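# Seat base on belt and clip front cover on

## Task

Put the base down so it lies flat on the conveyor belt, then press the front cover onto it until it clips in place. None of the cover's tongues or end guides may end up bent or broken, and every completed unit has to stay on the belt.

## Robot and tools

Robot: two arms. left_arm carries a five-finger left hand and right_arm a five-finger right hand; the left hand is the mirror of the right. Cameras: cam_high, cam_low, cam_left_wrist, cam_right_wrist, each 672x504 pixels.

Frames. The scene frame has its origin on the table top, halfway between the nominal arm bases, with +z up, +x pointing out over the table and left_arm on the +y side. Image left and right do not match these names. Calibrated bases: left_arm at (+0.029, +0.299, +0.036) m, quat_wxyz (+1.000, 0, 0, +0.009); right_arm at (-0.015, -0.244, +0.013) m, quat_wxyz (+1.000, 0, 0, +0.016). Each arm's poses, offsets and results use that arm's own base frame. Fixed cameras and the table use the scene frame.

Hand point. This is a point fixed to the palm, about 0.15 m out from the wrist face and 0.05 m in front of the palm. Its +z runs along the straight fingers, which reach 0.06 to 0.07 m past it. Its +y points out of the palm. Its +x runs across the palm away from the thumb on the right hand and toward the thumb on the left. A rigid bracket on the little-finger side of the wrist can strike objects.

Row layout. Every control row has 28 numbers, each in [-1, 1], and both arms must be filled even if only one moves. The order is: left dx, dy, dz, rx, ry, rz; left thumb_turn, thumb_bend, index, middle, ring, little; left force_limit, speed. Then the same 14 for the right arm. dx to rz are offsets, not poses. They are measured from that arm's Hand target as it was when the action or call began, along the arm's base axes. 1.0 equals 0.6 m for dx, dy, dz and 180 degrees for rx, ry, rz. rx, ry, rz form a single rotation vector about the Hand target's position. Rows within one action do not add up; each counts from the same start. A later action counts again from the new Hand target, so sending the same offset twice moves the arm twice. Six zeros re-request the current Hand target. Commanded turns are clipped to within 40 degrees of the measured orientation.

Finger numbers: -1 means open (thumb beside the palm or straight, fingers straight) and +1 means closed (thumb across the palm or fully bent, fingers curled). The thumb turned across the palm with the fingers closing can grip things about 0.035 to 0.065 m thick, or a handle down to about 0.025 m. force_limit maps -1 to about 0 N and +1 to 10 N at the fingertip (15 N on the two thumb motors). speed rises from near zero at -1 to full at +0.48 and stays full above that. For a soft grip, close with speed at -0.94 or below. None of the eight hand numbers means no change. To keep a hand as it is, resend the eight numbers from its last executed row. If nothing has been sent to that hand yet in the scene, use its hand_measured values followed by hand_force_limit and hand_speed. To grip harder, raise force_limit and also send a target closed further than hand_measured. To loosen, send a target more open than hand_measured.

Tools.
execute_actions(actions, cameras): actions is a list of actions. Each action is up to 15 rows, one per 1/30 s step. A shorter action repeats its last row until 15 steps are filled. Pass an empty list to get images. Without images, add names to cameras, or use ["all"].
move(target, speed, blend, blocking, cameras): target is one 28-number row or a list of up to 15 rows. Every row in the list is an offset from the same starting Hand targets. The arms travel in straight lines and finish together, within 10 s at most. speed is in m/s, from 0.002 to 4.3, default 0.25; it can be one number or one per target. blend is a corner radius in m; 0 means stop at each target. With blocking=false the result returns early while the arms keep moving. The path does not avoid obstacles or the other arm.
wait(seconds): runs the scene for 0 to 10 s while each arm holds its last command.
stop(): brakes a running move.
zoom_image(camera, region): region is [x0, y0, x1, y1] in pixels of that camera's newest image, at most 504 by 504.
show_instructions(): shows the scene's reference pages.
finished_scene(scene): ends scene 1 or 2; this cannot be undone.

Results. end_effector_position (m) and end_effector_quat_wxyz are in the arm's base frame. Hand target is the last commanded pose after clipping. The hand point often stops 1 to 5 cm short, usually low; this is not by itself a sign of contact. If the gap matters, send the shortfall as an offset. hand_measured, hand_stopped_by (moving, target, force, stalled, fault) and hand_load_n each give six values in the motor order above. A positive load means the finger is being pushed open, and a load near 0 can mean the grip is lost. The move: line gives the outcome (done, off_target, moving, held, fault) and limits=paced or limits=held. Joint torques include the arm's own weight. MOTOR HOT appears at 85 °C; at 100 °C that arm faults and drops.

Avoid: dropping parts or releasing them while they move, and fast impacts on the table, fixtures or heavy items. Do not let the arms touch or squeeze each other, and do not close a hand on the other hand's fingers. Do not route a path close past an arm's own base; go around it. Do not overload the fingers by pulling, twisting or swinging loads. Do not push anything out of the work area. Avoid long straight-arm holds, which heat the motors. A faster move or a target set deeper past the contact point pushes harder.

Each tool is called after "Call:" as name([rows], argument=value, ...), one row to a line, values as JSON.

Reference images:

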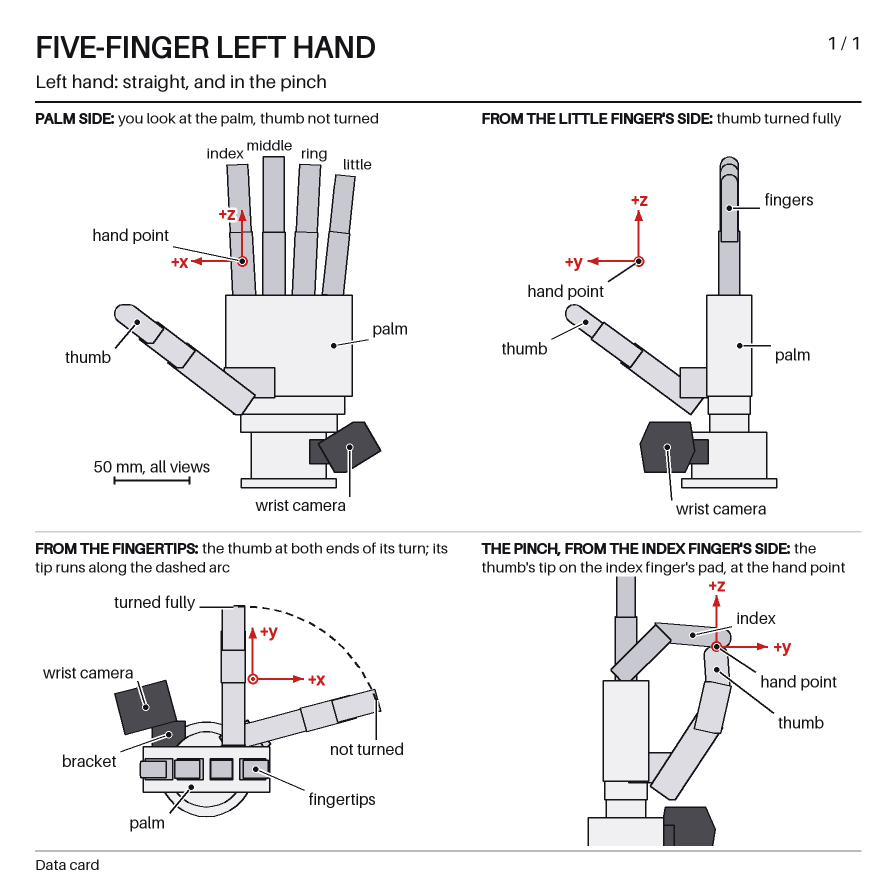

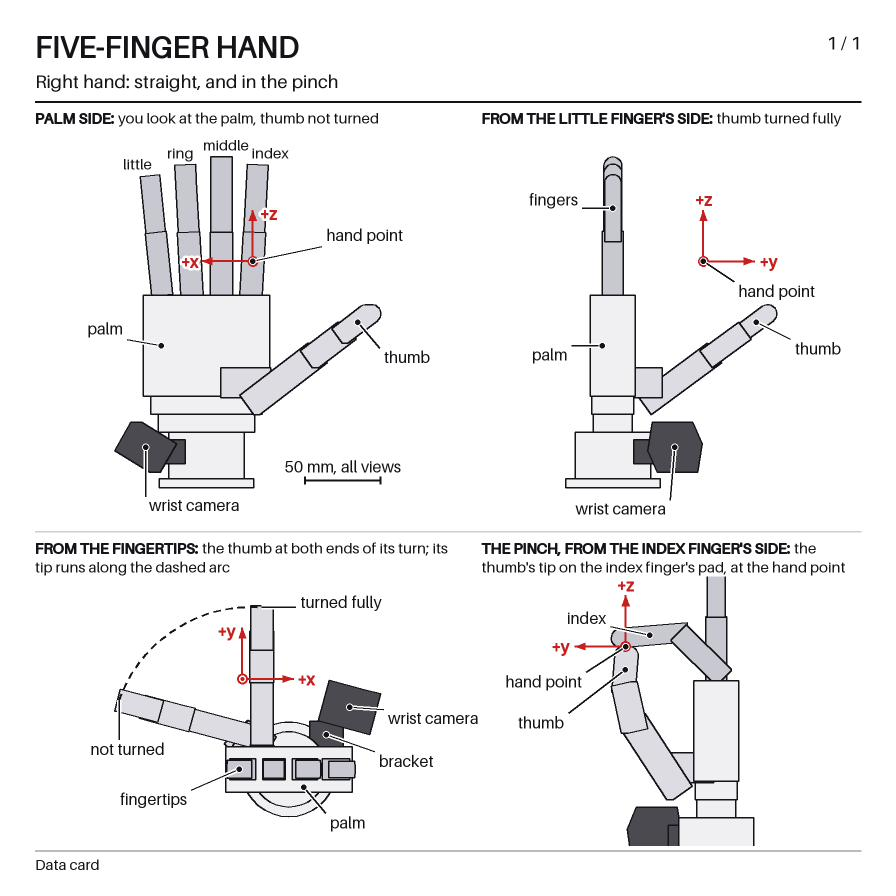

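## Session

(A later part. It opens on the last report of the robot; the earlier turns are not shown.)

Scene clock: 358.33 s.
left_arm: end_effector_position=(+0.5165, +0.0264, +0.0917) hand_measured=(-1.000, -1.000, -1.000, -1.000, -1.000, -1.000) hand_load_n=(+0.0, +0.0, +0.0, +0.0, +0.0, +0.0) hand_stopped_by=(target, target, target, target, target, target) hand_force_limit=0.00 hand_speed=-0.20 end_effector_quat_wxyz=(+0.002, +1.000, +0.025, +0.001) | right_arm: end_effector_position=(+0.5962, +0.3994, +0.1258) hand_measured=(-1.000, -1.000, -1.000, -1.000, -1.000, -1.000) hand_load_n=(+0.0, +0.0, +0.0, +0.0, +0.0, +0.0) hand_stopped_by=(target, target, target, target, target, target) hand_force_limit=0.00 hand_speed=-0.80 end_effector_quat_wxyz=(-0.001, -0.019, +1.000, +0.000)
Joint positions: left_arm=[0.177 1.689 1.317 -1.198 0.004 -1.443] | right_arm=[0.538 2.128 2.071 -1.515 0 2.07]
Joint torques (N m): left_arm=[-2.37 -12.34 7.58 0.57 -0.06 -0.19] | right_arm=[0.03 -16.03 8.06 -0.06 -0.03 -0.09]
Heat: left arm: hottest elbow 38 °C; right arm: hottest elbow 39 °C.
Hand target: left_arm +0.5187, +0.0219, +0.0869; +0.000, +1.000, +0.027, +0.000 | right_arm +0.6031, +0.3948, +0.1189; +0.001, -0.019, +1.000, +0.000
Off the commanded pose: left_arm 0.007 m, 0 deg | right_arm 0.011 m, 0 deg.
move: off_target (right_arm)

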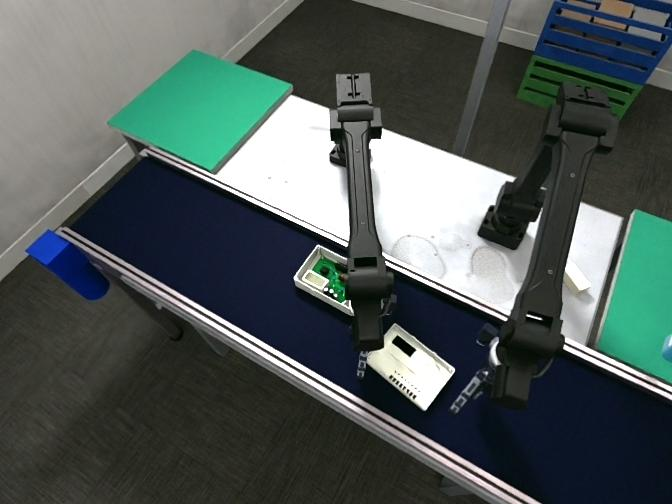

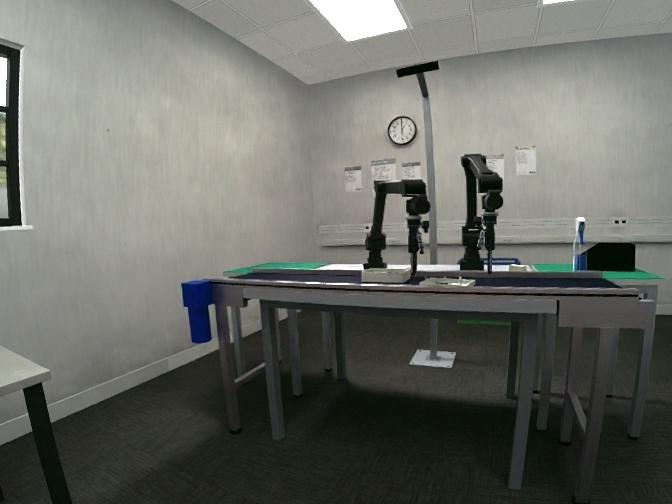

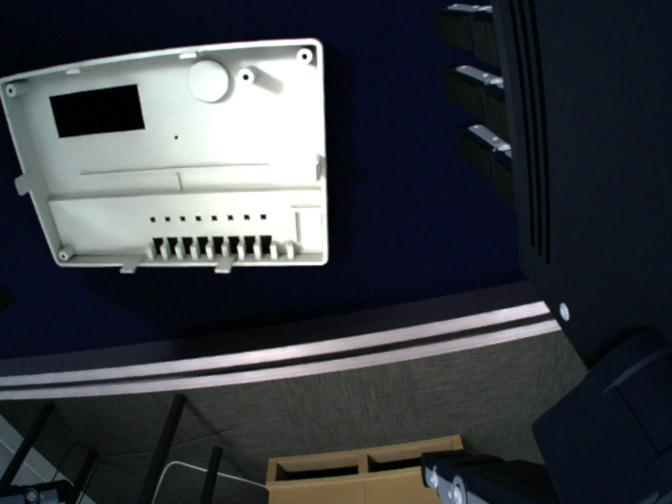

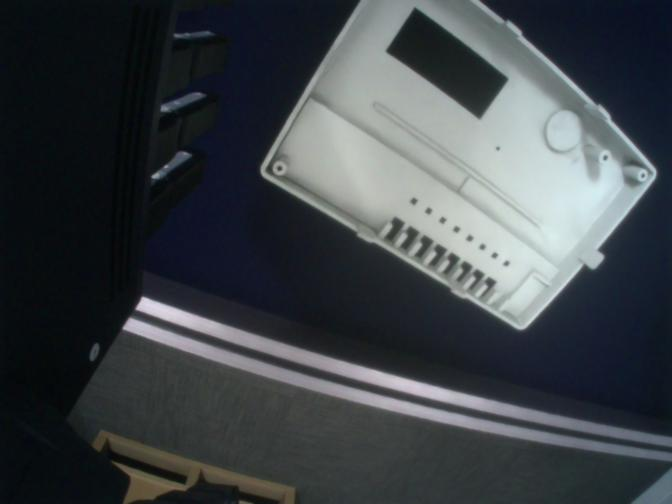

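Call:
move([
  [0.0, -0.07, -0.05, 0, 0, 0, -1, -1, -1, -1, -1, -1, 0, -0.2, -0.01, 0.015, -0.052, 0, 0, 0, -1, -1, -1, -1, -1, -1, 0, -0.8],
], speed=[0.1], cameras=["cam_left_wrist", "cam_right_wrist", "cam_low"])

Call:
zoom_image(camera="cam_low", region=[400, 240, 500, 300])

Scene clock: 362.20 s.
left_arm: end_effector_position=(+0.5168, -0.0178, +0.0610) hand_measured=(-1.000, -1.000, -1.000, -1.000, -1.000, -1.000) hand_load_n=(+0.0, -0.5, +0.0, +0.0, +0.0, +0.0) hand_stopped_by=(target, target, target, target, target, target) hand_force_limit=0.00 hand_speed=-0.20 end_effector_quat_wxyz=(+0.001, +1.000, +0.022, +0.000) | right_arm: end_effector_position=(+0.5963, +0.3994, +0.0974) hand_measured=(-1.000, -1.000, -1.000, -1.000, -1.000, -1.000) hand_load_n=(+0.0, +0.0, +0.0, +0.0, +0.0, +0.0) hand_stopped_by=(target, target, target, target, target, target) hand_force_limit=0.00 hand_speed=-0.80 end_effector_quat_wxyz=(+0.001, -0.019, +1.000, +0.001)
Joint positions: left_arm=[0.087 1.71 1.258 -1.119 0.003 -1.528] | right_arm=[0.538 2.134 2.004 -1.439 0 2.07]
Joint torques (N m): left_arm=[-2.14 -12.04 7.41 0.57 -0.03 -0.23] | right_arm=[1.26 -15.79 7.82 -0.02 -0.04 0.06]
Heat: left arm: hottest elbow 37 °C; right arm: hottest elbow 39 °C.
Hand target: left_arm +0.5186, -0.0203, +0.0568; +0.000, +1.000, +0.027, +0.000 | right_arm +0.5970, +0.4038, +0.0876; +0.000, -0.019, +1.000, +0.000
Off the commanded pose: left_arm 0.005 m, 1 deg | right_arm 0.011 m, 0 deg.
move: off_target (right_arm)
Images, in order (width x height): cam_low 672x504, cam_left_wrist 672x504, cam_right_wrist 672x504.

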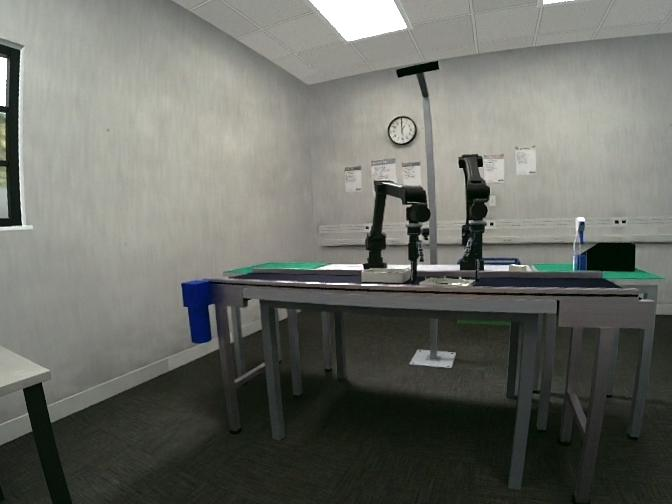

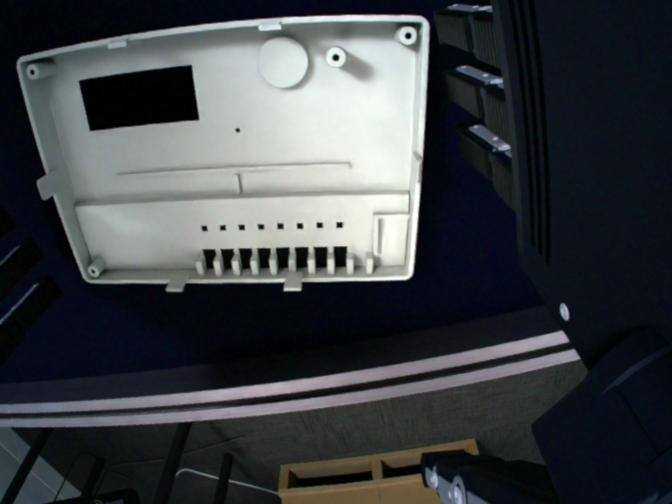

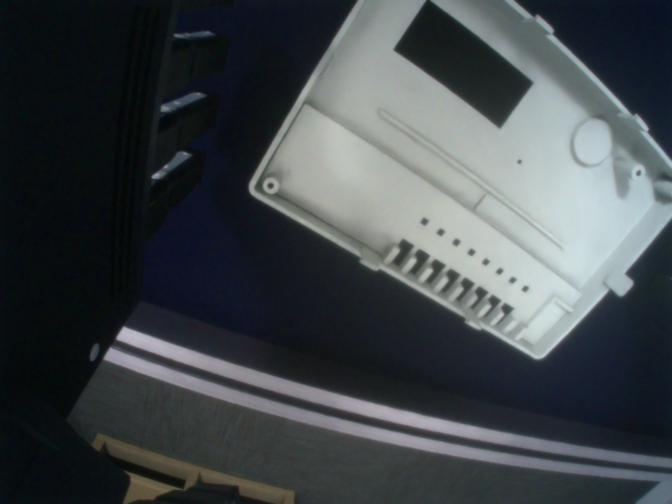

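Scaled by 5.040 from the camera's 672x504 image, which has a finer 960x720 frame.

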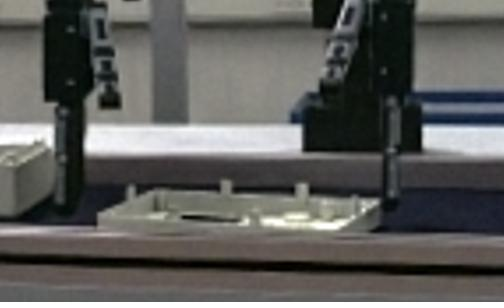

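Call:
move([
  [0.035, 0.0, 0.012, 0, 0, 0, -1, -1, -1, -1, -1, -1, 0, -0.2, 0.0, 0.02, 0.0, 0, 0, 0, -1, -1, -1, -1, -1, -1, 0, -0.8],
  [0.035, -0.06, 0.012, 0, 0, 0, -1, -1, -1, -1, -1, -1, 0, -0.2, 0.0, 0.08, 0.0, 0, 0, 0, -1, -1, -1, -1, -1, -1, 0, -0.8],
], speed=[0.08, 0.05], blend=[0.005, 0], cameras=["cam_left_wrist", "cam_right_wrist", "cam_low"])

Call:
zoom_image(camera="cam_low", region=[400, 240, 500, 300])

Scene clock: 366.40 s.
left_arm: end_effector_position=(+0.5144, -0.0336, +0.0446) hand_measured=(-1.000, -1.000, -1.000, -1.000, -1.000, -1.000) hand_load_n=(+0.0, +0.0, +0.0, +0.0, +0.5, +0.0) hand_stopped_by=(target, target, target, target, target, target) hand_force_limit=0.00 hand_speed=-0.20 end_effector_quat_wxyz=(-0.011, +0.999, +0.034, -0.027) | right_arm: end_effector_position=(+0.6043, +0.4173, +0.0838) hand_measured=(-1.000, -1.000, -1.000, -1.000, -1.000, -1.000) hand_load_n=(+0.0, +0.0, +0.5, +0.0, +0.0, +0.0) hand_stopped_by=(target, target, target, target, target, target) hand_force_limit=0.00 hand_speed=-0.80 end_effector_quat_wxyz=(-0.004, -0.020, +1.000, -0.010)
Joint positions: left_arm=[0.043 1.749 1.271 -1.147 -0.022 -1.596] | right_arm=[0.558 2.208 2.1 -1.48 0.014 2.09]
Joint torques (N m): left_arm=[-4.07 -13.51 12.15 0.2 1.03 -0.29] | right_arm=[3.72 -15.79 11.99 -0.7 -1.08 0.02]
Heat: left arm: hottest elbow 37 °C; right arm: hottest elbow 39 °C.
Hand target: left_arm +0.5396, -0.0562, +0.0641; +0.000, +1.000, +0.027, +0.000 | right_arm +0.5970, +0.4518, +0.0876; +0.001, -0.019, +1.000, +0.000
Off the commanded pose: left_arm 0.039 m, 4 deg | right_arm 0.035 m, 1 deg.
joint sent to its limit (right arm) — joint 6 (wrist roll), upper limit. The joint targets still meet the commanded pose.
move: off_target (left_arm, right_arm)
Images, in order (width x height): cam_low 672x504, cam_left_wrist 672x504, cam_right_wrist 672x504.

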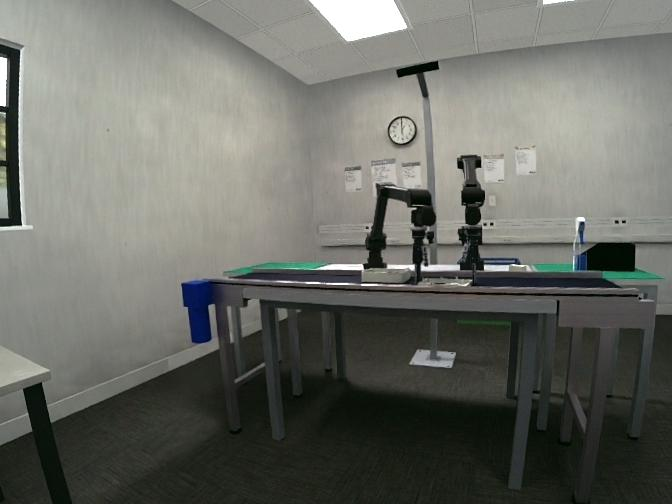

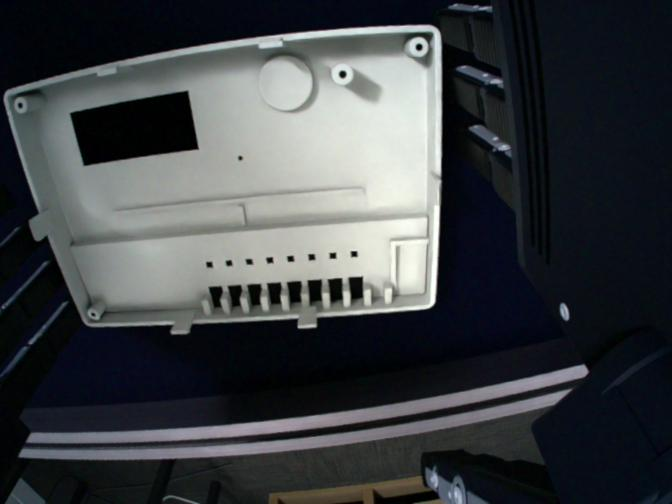

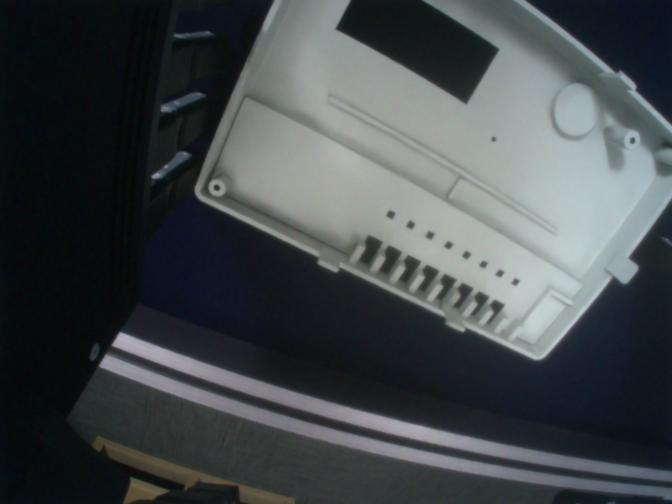

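Scaled by 5.040 from the camera's 672x504 image, which has a finer 960x720 frame.

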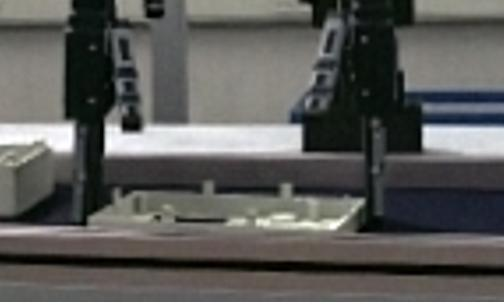

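Call:
move([
  [-0.02, 0.09, 0.03, 0, 0, 0, -1, -1, -1, -1, -1, -1, 0, -0.2, 0.0, -0.1, 0.0, 0, 0, 0, -1, -1, -1, -1, -1, -1, 0, -0.8],
  [-0.02, 0.09, 0.1, 0, 0, 0, -1, -1, -1, -1, -1, -1, 0, -0.2, 0.0, -0.12, 0.1, 0, 0, 0, -1, -1, -1, -1, -1, -1, 0, -0.8],
], speed=[0.1, 0.15], blend=[0.005, 0], cameras=["all"])

Call:
zoom_image(camera="cam_high", region=[350, 300, 480, 430])

Scene clock: 372.13 s.
left_arm: end_effector_position=(+0.5093, -0.0055, +0.0975) hand_measured=(-1.000, -1.000, -1.000, -1.000, -1.000, -1.000) hand_load_n=(+0.0, +0.0, -0.5, +0.0, +0.0, +0.0) hand_stopped_by=(target, target, target, target, target, target) hand_force_limit=0.00 hand_speed=-0.20 end_effector_quat_wxyz=(+0.000, +0.999, +0.032, -0.028) | right_arm: end_effector_position=(+0.5853, +0.3808, +0.1273) hand_measured=(-1.000, -1.000, -1.000, -1.000, -1.000, -1.000) hand_load_n=(+0.0, +0.0, +0.0, +0.0, +0.0, -0.5) hand_stopped_by=(target, target, target, target, target, target) hand_force_limit=0.00 hand_speed=-0.80 end_effector_quat_wxyz=(-0.014, -0.019, +1.000, -0.009)
Joint positions: left_arm=[0.11 1.689 1.338 -1.275 -0.004 -1.525] | right_arm=[0.522 2.094 2.023 -1.533 0.001 2.055]
Joint torques (N m): left_arm=[-1.32 -14.51 12.71 -0.31 0.2 0.14] | right_arm=[-0.09 -16.62 11.6 -1.07 -0.08 -0.1]
Heat: left arm: hottest elbow 38 °C; right arm: hottest elbow 39 °C.
Hand target: left_arm +0.5278, -0.0022, +0.1240; +0.000, +1.000, +0.027, +0.000 | right_arm +0.5971, +0.3797, +0.1477; +0.001, -0.019, +1.000, +0.000
Off the commanded pose: left_arm 0.032 m, 3 deg | right_arm 0.023 m, 2 deg.
move: off_target (left_arm, right_arm)

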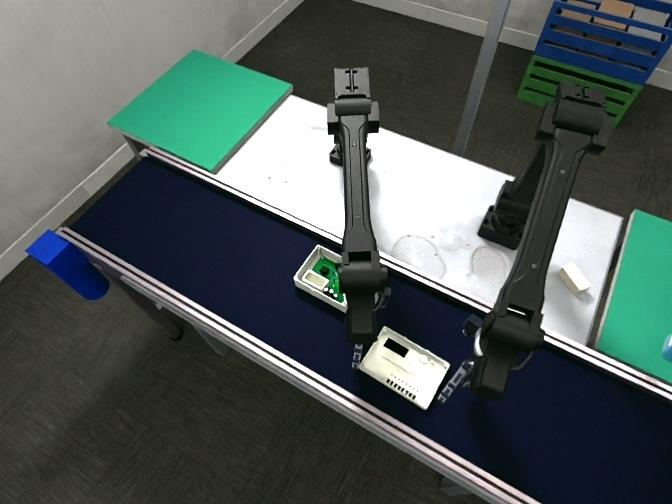

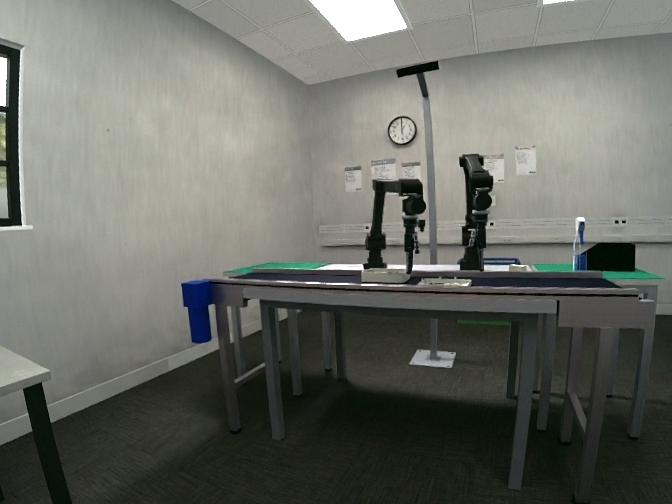

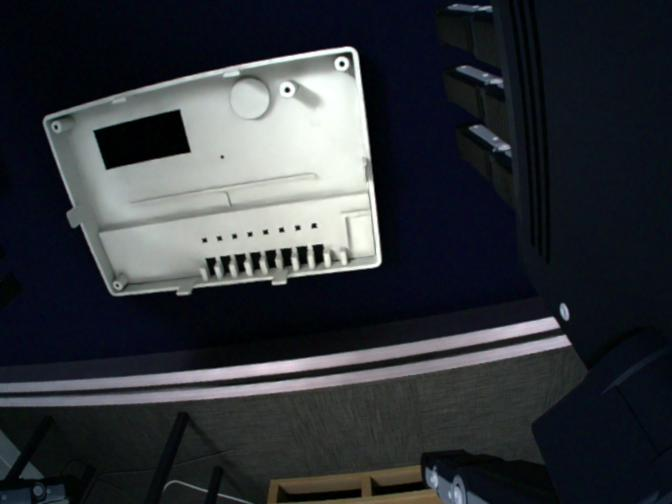

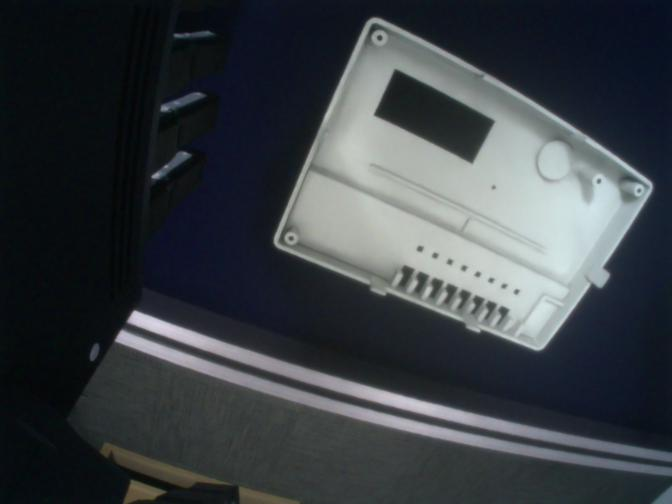

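Scaled by 3.877 from the camera's 672x504 image, which has a finer 960x720 frame.

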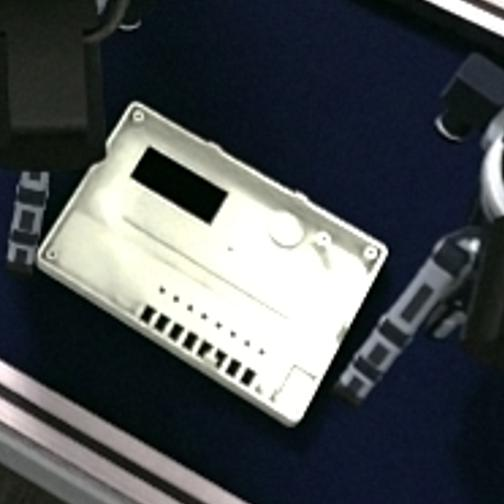

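Call:
move([
  [0.085, 0.0, -0.0, 0, 0, 0, -1, -1, -1, -1, -1, -1, 0, -0.2, 0.0, 0.0, 0.0, 0, 0, 0, -1, -1, -1, -1, -1, -1, 0, -0.8],
  [0.075, -0.005, -0.11, 0, 0, 0, -1, -1, -1, -1, -1, -1, 0, -0.2, 0.0, 0.02, -0.097, 0, 0, 0, -1, -1, -1, -1, -1, -1, 0, -0.8],
], speed=[0.12, 0.1], blend=[0.005, 0], cameras=["cam_left_wrist", "cam_right_wrist"])

Scene clock: 378.50 s.
left_arm: end_effector_position=(+0.5707, +0.0009, +0.0596) hand_measured=(-1.000, -1.000, -1.000, -1.000, -1.000, -1.000) hand_load_n=(+0.0, +0.0, +0.0, +0.0, +0.0, +0.0) hand_stopped_by=(target, target, target, target, target, target) hand_force_limit=0.00 hand_speed=-0.20 end_effector_quat_wxyz=(-0.001, +0.999, +0.032, -0.003) | right_arm: end_effector_position=(+0.5958, +0.3869, +0.0954) hand_measured=(-1.000, -1.000, -1.000, -1.000, -1.000, -1.000) hand_load_n=(+0.0, +0.0, +0.0, +0.0, +0.0, +0.0) hand_stopped_by=(target, target, target, target, target, target) hand_force_limit=0.00 hand_speed=-0.80 end_effector_quat_wxyz=(-0.001, -0.019, +1.000, -0.001)
Joint positions: left_arm=[0.109 1.843 1.443 -1.176 -0.003 -1.525] | right_arm=[0.522 2.118 1.974 -1.43 0.001 2.055]
Joint torques (N m): left_arm=[-2.26 -14.33 7.68 0.59 0.2 -0.03] | right_arm=[1.2 -15.62 7.95 -0.13 -0.1 0.06]
Heat: left arm: hottest elbow 38 °C; right arm: hottest elbow 39 °C.
Hand target: left_arm +0.5726, -0.0053, +0.0579; +0.000, +1.000, +0.027, +0.000 | right_arm +0.5971, +0.3918, +0.0895; +0.001, -0.019, +1.000, +0.000
Off the commanded pose: left_arm 0.007 m, 1 deg | right_arm 0.008 m, 0 deg.
move: done
Images, in order (width x height): cam_left_wrist 672x504, cam_right_wrist 672x504.

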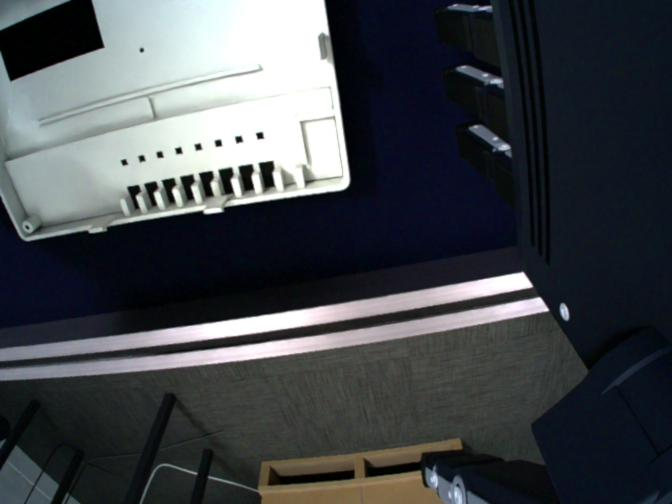

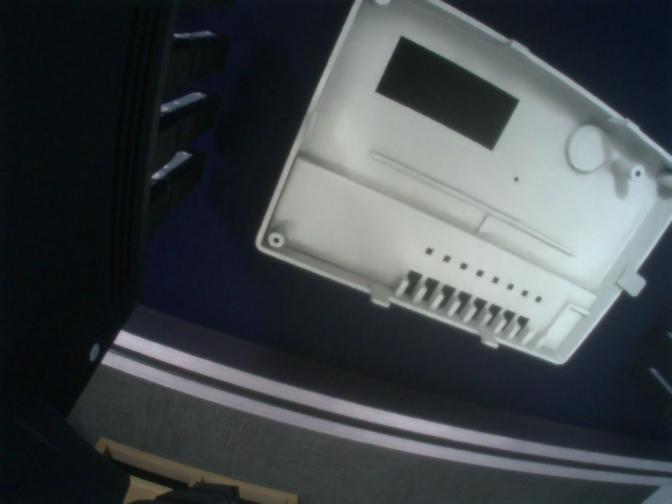

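Call:
move([
  [0.0, -0.05, 0.0, 0, 0, 0, -1, -1, -1, -1, -1, -1, 0, -0.2, 0.03, 0.02, 0.0, 0, 0, 0, -1, -1, -1, -1, -1, -1, 0, -0.8],
  [0.0, -0.1, 0.0, 0, 0, 0, -1, -1, -1, -1, -1, -1, 0, -0.2, 0.02, 0.09, 0.0, 0, 0, 0, -1, -1, -1, -1, -1, -1, 0, -0.8],
], speed=[0.08, 0.05], blend=[0.005, 0], cameras=["cam_left_wrist", "cam_right_wrist", "cam_high"])

Call:
zoom_image(camera="cam_high", region=[350, 300, 480, 430])

Scene clock: 383.27 s.
left_arm: end_effector_position=(+0.5717, -0.0462, +0.0567) hand_measured=(-1.000, -1.000, -1.000, -1.000, -1.000, -1.000) hand_load_n=(+0.0, +0.0, +0.0, +0.0, +0.5, +0.0) hand_stopped_by=(target, target, target, target, target, target) hand_force_limit=0.00 hand_speed=-0.20 end_effector_quat_wxyz=(-0.007, +0.999, +0.031, -0.005) | right_arm: end_effector_position=(+0.6109, +0.4176, +0.0844) hand_measured=(-1.000, -1.000, -1.000, -1.000, -1.000, -1.000) hand_load_n=(+0.0, +0.0, +0.5, +0.0, +0.0, +0.0) hand_stopped_by=(target, target, target, target, target, target) hand_force_limit=0.00 hand_speed=-0.80 end_effector_quat_wxyz=(-0.008, -0.017, +1.000, -0.009)
Joint positions: left_arm=[0.018 1.843 1.437 -1.174 -0.014 -1.614] | right_arm=[0.552 2.232 2.144 -1.505 0.007 2.09]
Joint torques (N m): left_arm=[-3.6 -15.5 7.42 0.55 0.63 -0.28] | right_arm=[3.02 -16.03 12.15 -0.62 -0.65 0.01]
Heat: left arm: hottest elbow 38 °C; right arm: hottest elbow 39 °C.
Hand target: left_arm +0.5727, -0.0652, +0.0580; +0.000, +1.000, +0.027, +0.000 | right_arm +0.6090, +0.4460, +0.0896; +0.001, -0.019, +1.000, +0.000
Off the commanded pose: left_arm 0.019 m, 1 deg | right_arm 0.029 m, 1 deg.
joint sent to its limit (right arm) — joint 6 (wrist roll), upper limit. The joint targets still meet the commanded pose.
move: off_target (left_arm, right_arm)
Images, in order (width x height): cam_high 672x504, cam_left_wrist 672x504, cam_right_wrist 672x504.

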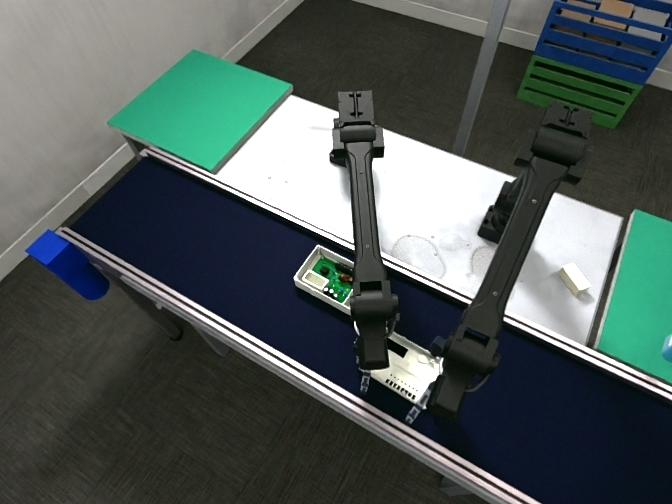

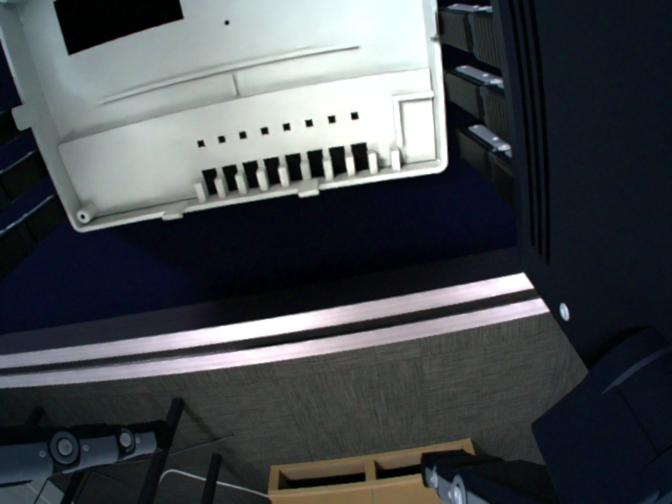

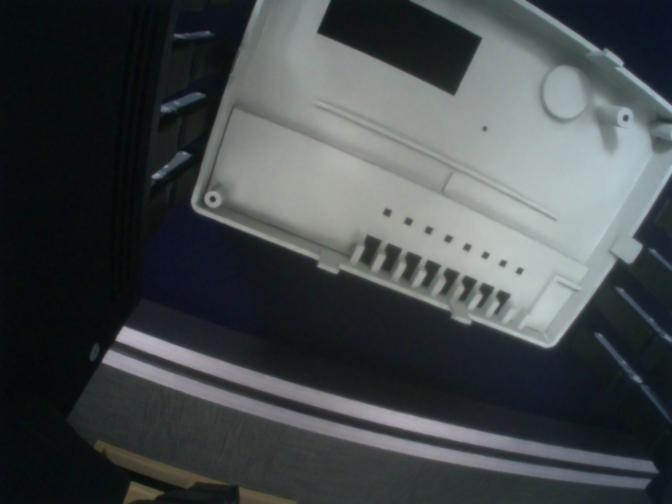

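Scaled by 3.877 from the camera's 672x504 image, which has a finer 960x720 frame.

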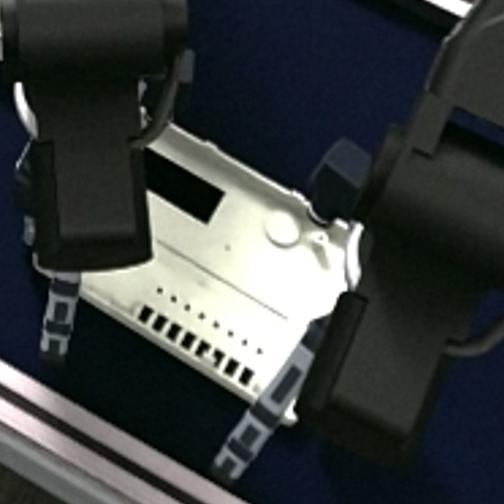

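Call:
move([
  [-0.12, -0.005, 0.01, 0, 0, 0, -1, -1, -1, -1, -1, -1, 0, -0.2, -0.12, 0.01, 0.01, 0, 0, 0, -1, -1, -1, -1, -1, -1, 0, -0.8],
], speed=[0.05], cameras=["cam_left_wrist", "cam_right_wrist", "cam_high"])

Call:
zoom_image(camera="cam_high", region=[350, 290, 480, 420])

Scene clock: 387.10 s.
left_arm: end_effector_position=(+0.4978, -0.0490, +0.0535) hand_measured=(-1.000, -1.000, -1.000, -1.000, -1.000, -1.000) hand_load_n=(+0.0, +0.0, +0.0, +0.5, +0.0, +0.0) hand_stopped_by=(target, target, target, target, target, target) hand_force_limit=0.00 hand_speed=-0.20 end_effector_quat_wxyz=(-0.009, +0.999, +0.035, -0.016) | right_arm: end_effector_position=(+0.5527, +0.4185, +0.0828) hand_measured=(-1.000, -1.000, -1.000, -1.000, -1.000, -1.000) hand_load_n=(+0.0, +0.0, +0.5, +0.0, +0.0, +0.0) hand_stopped_by=(target, target, target, target, target, target) hand_force_limit=0.00 hand_speed=-0.80 end_effector_quat_wxyz=(-0.017, -0.038, +0.999, -0.010)
Joint positions: left_arm=[0.013 1.684 1.207 -1.126 -0.018 -1.629] | right_arm=[0.595 2.098 1.911 -1.424 -0.001 2.09]
Joint torques (N m): left_arm=[-3.72 -14.45 7.2 0.65 0.82 -0.19] | right_arm=[4.25 -17.38 7.82 0.25 -1.05 0.02]
Heat: left arm: hottest elbow 38 °C; right arm: hottest elbow 39 °C.
Hand target: left_arm +0.5007, -0.0682, +0.0641; +0.000, +1.000, +0.027, +0.000 | right_arm +0.5370, +0.4518, +0.0956; +0.001, -0.019, +1.000, +0.000
Off the commanded pose: left_arm 0.022 m, 2 deg | right_arm 0.039 m, 3 deg.
joint sent to its limit (right arm) — joint 6 (wrist roll), upper limit. The joint targets are off in orientation, not in position.
move: off_target (left_arm, right_arm)
Images, in order (width x height): cam_high 672x504, cam_left_wrist 672x504, cam_right_wrist 672x504.

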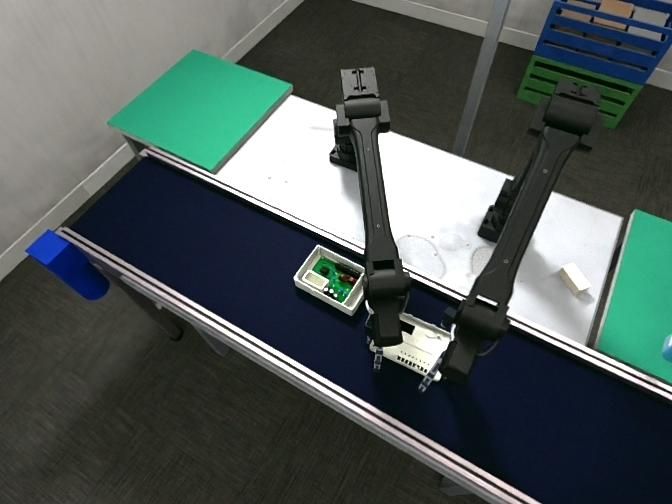

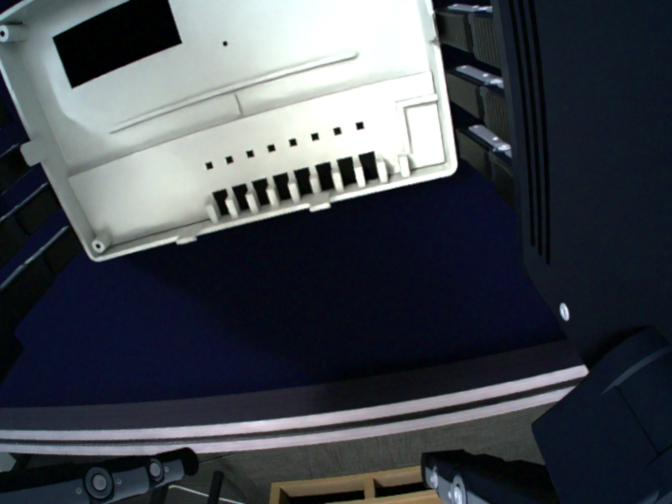

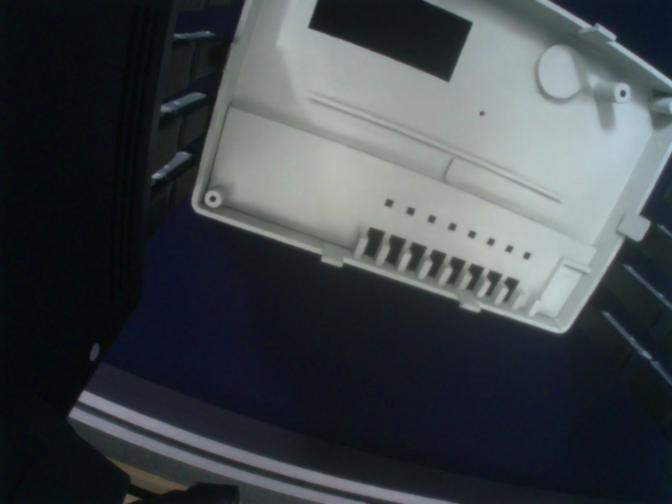

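Scaled by 3.877 from the camera's 672x504 image, which has a finer 960x720 frame.

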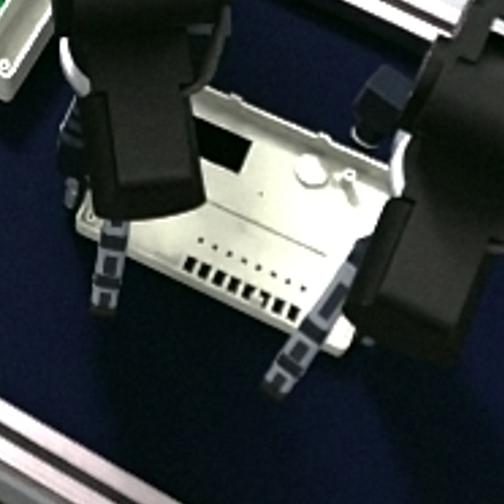

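Call:
move([
  [0, 0.08, 0.0, 0, 0, 0, -1, -1, -1, -1, -1, -1, 0, -0.2, 0, -0.11, 0.0, 0, 0, 0, -1, -1, -1, -1, -1, -1, 0, -0.8],
  [-0.058, 0.08, 0.06, -0.0444, 0.0047, -0.0999, -1, -1, -1, -1, -1, -1, 0, -0.2, -0.006, -0.11, 0.06, 0.0441, 0.0064, 0.0666, -1, -1, -1, -1, -1, -1, 0, -0.8],
  [-0.058, 0.074, -0.003, -0.0444, 0.0047, -0.0999, -1, -1, -1, -1, -1, -1, 0, -0.2, -0.006, -0.098, 0.0, 0.0441, 0.0064, 0.0666, -1, -1, -1, -1, -1, -1, 0, -0.8],
], speed=[0.1, 0.15, 0.08], blend=[0.005, 0.005, 0], cameras=["cam_left_wrist", "cam_right_wrist", "cam_high", "cam_low"])

Call:
zoom_image(camera="cam_low", region=[400, 240, 500, 300])

Scene clock: 400.60 s.
left_arm: end_effector_position=(+0.4660, -0.0254, +0.0657) hand_measured=(-1.000, -1.000, -1.000, -1.000, -1.000, -1.000) hand_load_n=(+0.0, +0.0, +0.0, +0.0, +0.0, +0.0) hand_stopped_by=(target, target, target, target, target, target) hand_force_limit=0.00 hand_speed=-0.20 end_effector_quat_wxyz=(+0.068, +0.990, -0.125, -0.010) | right_arm: end_effector_position=(+0.5298, +0.3940, +0.1041) hand_measured=(-1.000, -1.000, -1.000, -1.000, -1.000, -1.000) hand_load_n=(+0.0, +0.0, +0.0, +0.0, +0.0, +0.0) hand_stopped_by=(target, target, target, target, target, target) hand_force_limit=0.00 hand_speed=-0.80 end_effector_quat_wxyz=(-0.007, -0.121, +0.990, +0.068)
Joint positions: left_arm=[0.143 1.673 1.193 -1.147 0.125 -1.174] | right_arm=[0.528 1.96 1.715 -1.284 -0.132 1.857]
Joint torques (N m): left_arm=[-1.2 -11.99 7.35 0.43 0.32 0.14] | right_arm=[0.38 -13.68 7.62 0.03 -0.32 -0.09]
Heat: left arm: hottest elbow 37 °C; right arm: hottest elbow 39 °C.
Hand target: left_arm +0.4659, -0.0238, +0.0622; +0.069, +0.989, -0.130, -0.009 | right_arm +0.5335, +0.3929, +0.0955; -0.008, -0.123, +0.990, +0.069
Off the commanded pose: left_arm 0.004 m, 1 deg | right_arm 0.009 m, 0 deg.
move: done

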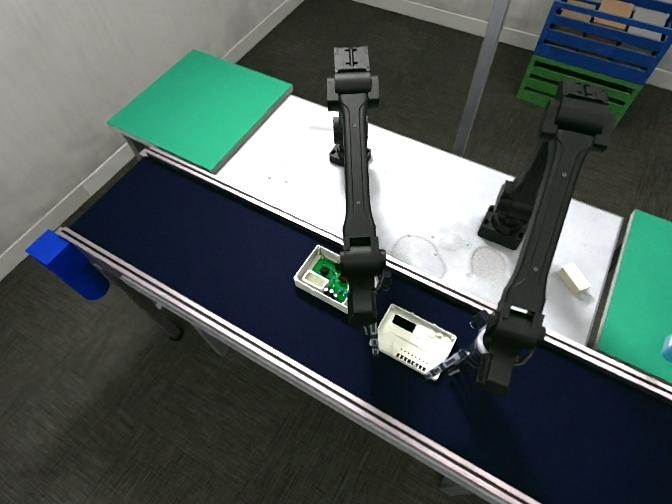

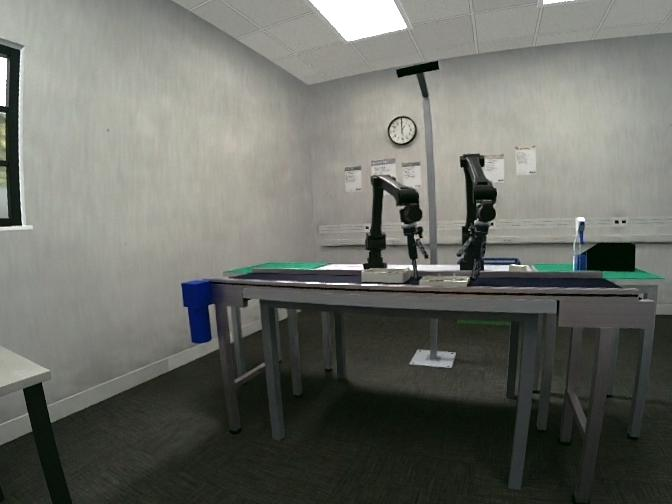

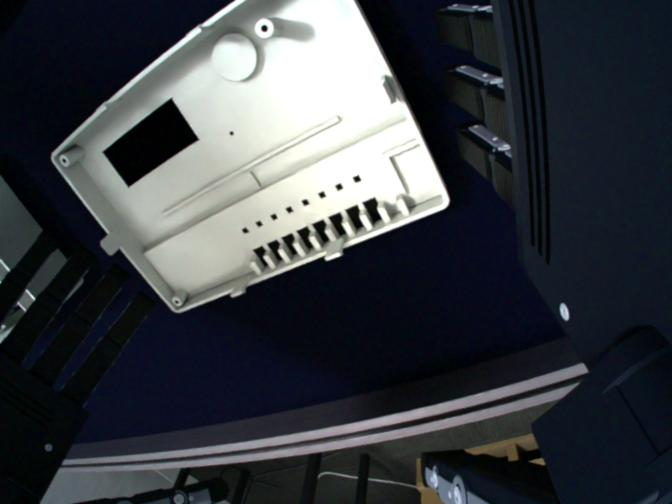

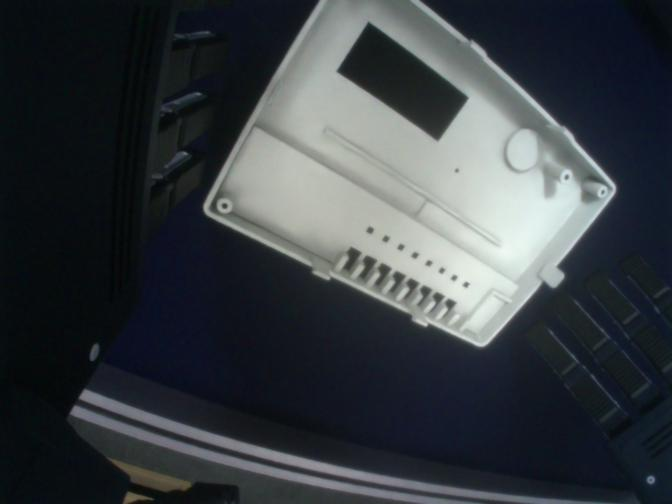

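Scaled by 5.040 from the camera's 672x504 image, which has a finer 960x720 frame.

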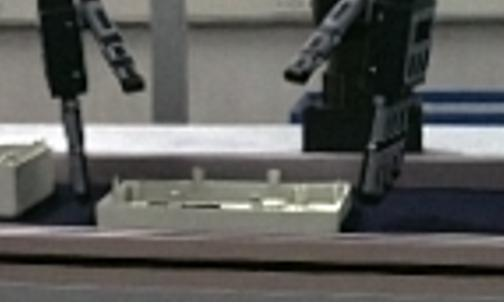

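Call:
move([
  [0.006, 0.0, 0.0, 0, 0, 0, -1, -1, -1, -1, -1, -1, 0, -0.2, -0.02, 0.0, -0.006, 0, 0, 0, -1, -1, -1, -1, -1, -1, 0, -0.8],
  [0.008, -0.065, 0.0, 0, 0, 0, -1, -1, -1, -1, -1, -1, 0, -0.2, -0.02, 0.085, -0.003, 0, 0, 0, -1, -1, -1, -1, -1, -1, 0, -0.8],
], speed=[0.05, 0.05], blend=[0, 0], cameras=["cam_left_wrist", "cam_right_wrist", "cam_low"])

Call:
zoom_image(camera="cam_low", region=[400, 240, 500, 300])

Scene clock: 405.43 s.
left_arm: end_effector_position=(+0.4696, -0.0446, +0.0624) hand_measured=(-1.000, -1.000, -1.000, -1.000, -1.000, -1.000) hand_load_n=(+0.0, +0.0, +0.5, +0.0, +0.0, +0.0) hand_stopped_by=(target, target, target, target, target, target) hand_force_limit=0.00 hand_speed=-0.20 end_effector_quat_wxyz=(+0.063, +0.991, -0.117, -0.014) | right_arm: end_effector_position=(+0.5226, +0.4051, +0.0892) hand_measured=(-1.000, -1.000, -1.000, -1.000, -1.000, -1.000) hand_load_n=(+0.0, +0.0, +0.5, +0.0, +0.0, +0.0) hand_stopped_by=(target, target, target, target, target, target) hand_force_limit=0.00 hand_speed=-0.80 end_effector_quat_wxyz=(-0.018, -0.099, +0.993, +0.054)
Joint positions: left_arm=[0.097 1.679 1.193 -1.14 0.118 -1.235] | right_arm=[0.559 1.982 1.717 -1.291 -0.112 1.931]
Joint torques (N m): left_arm=[-3.96 -12.57 7.13 0.61 0.77 -0.09] | right_arm=[4.25 -12.92 12.26 0.01 -1 -0.02]
Heat: left arm: hottest elbow 37 °C; right arm: hottest elbow 39 °C.
Hand target: left_arm +0.4707, -0.0628, +0.0623; +0.069, +0.989, -0.130, -0.009 | right_arm +0.5213, +0.4441, +0.0937; -0.008, -0.123, +0.990, +0.069
Off the commanded pose: left_arm 0.018 m, 2 deg | right_arm 0.039 m, 3 deg.
move: off_target (left_arm, right_arm)
Images, in order (width x height): cam_low 672x504, cam_left_wrist 672x504, cam_right_wrist 672x504.

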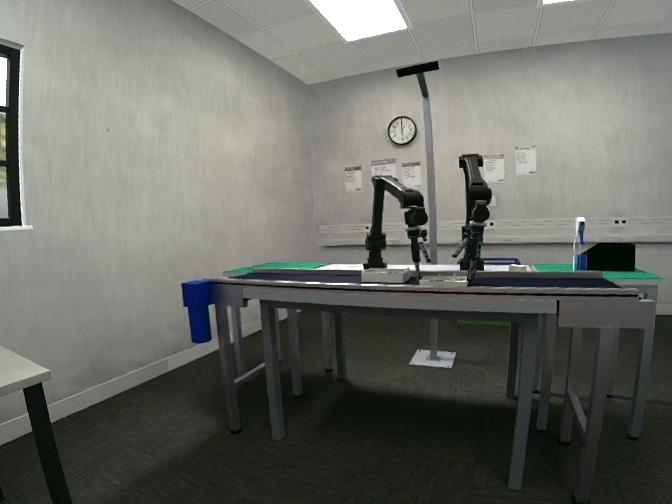

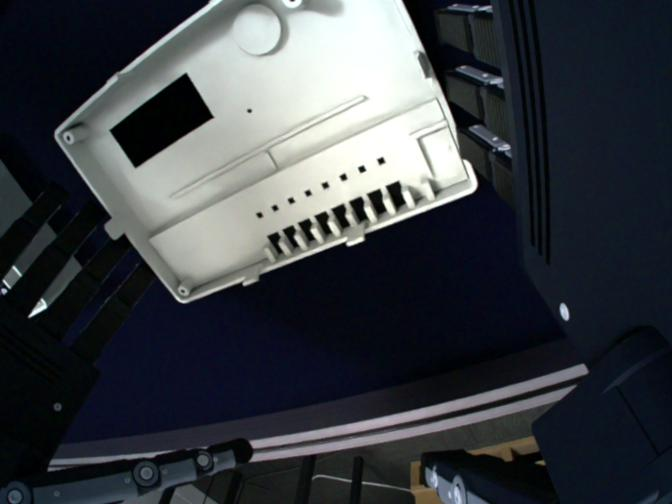

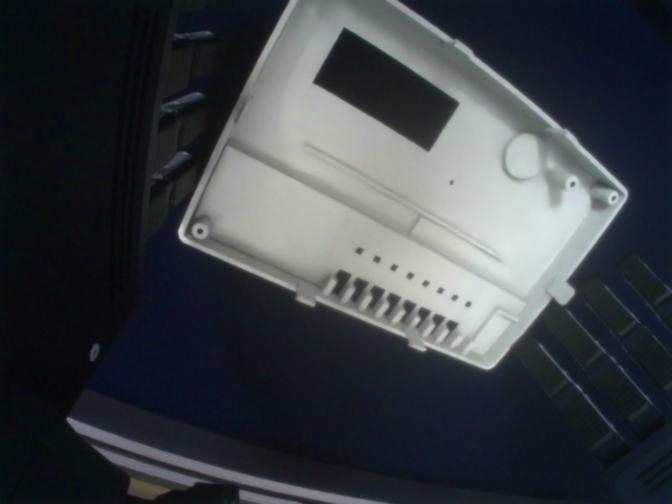

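Scaled by 5.040 from the camera's 672x504 image, which has a finer 960x720 frame.

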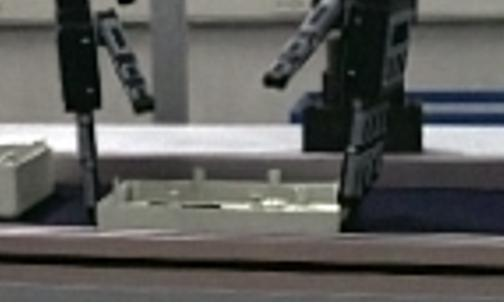

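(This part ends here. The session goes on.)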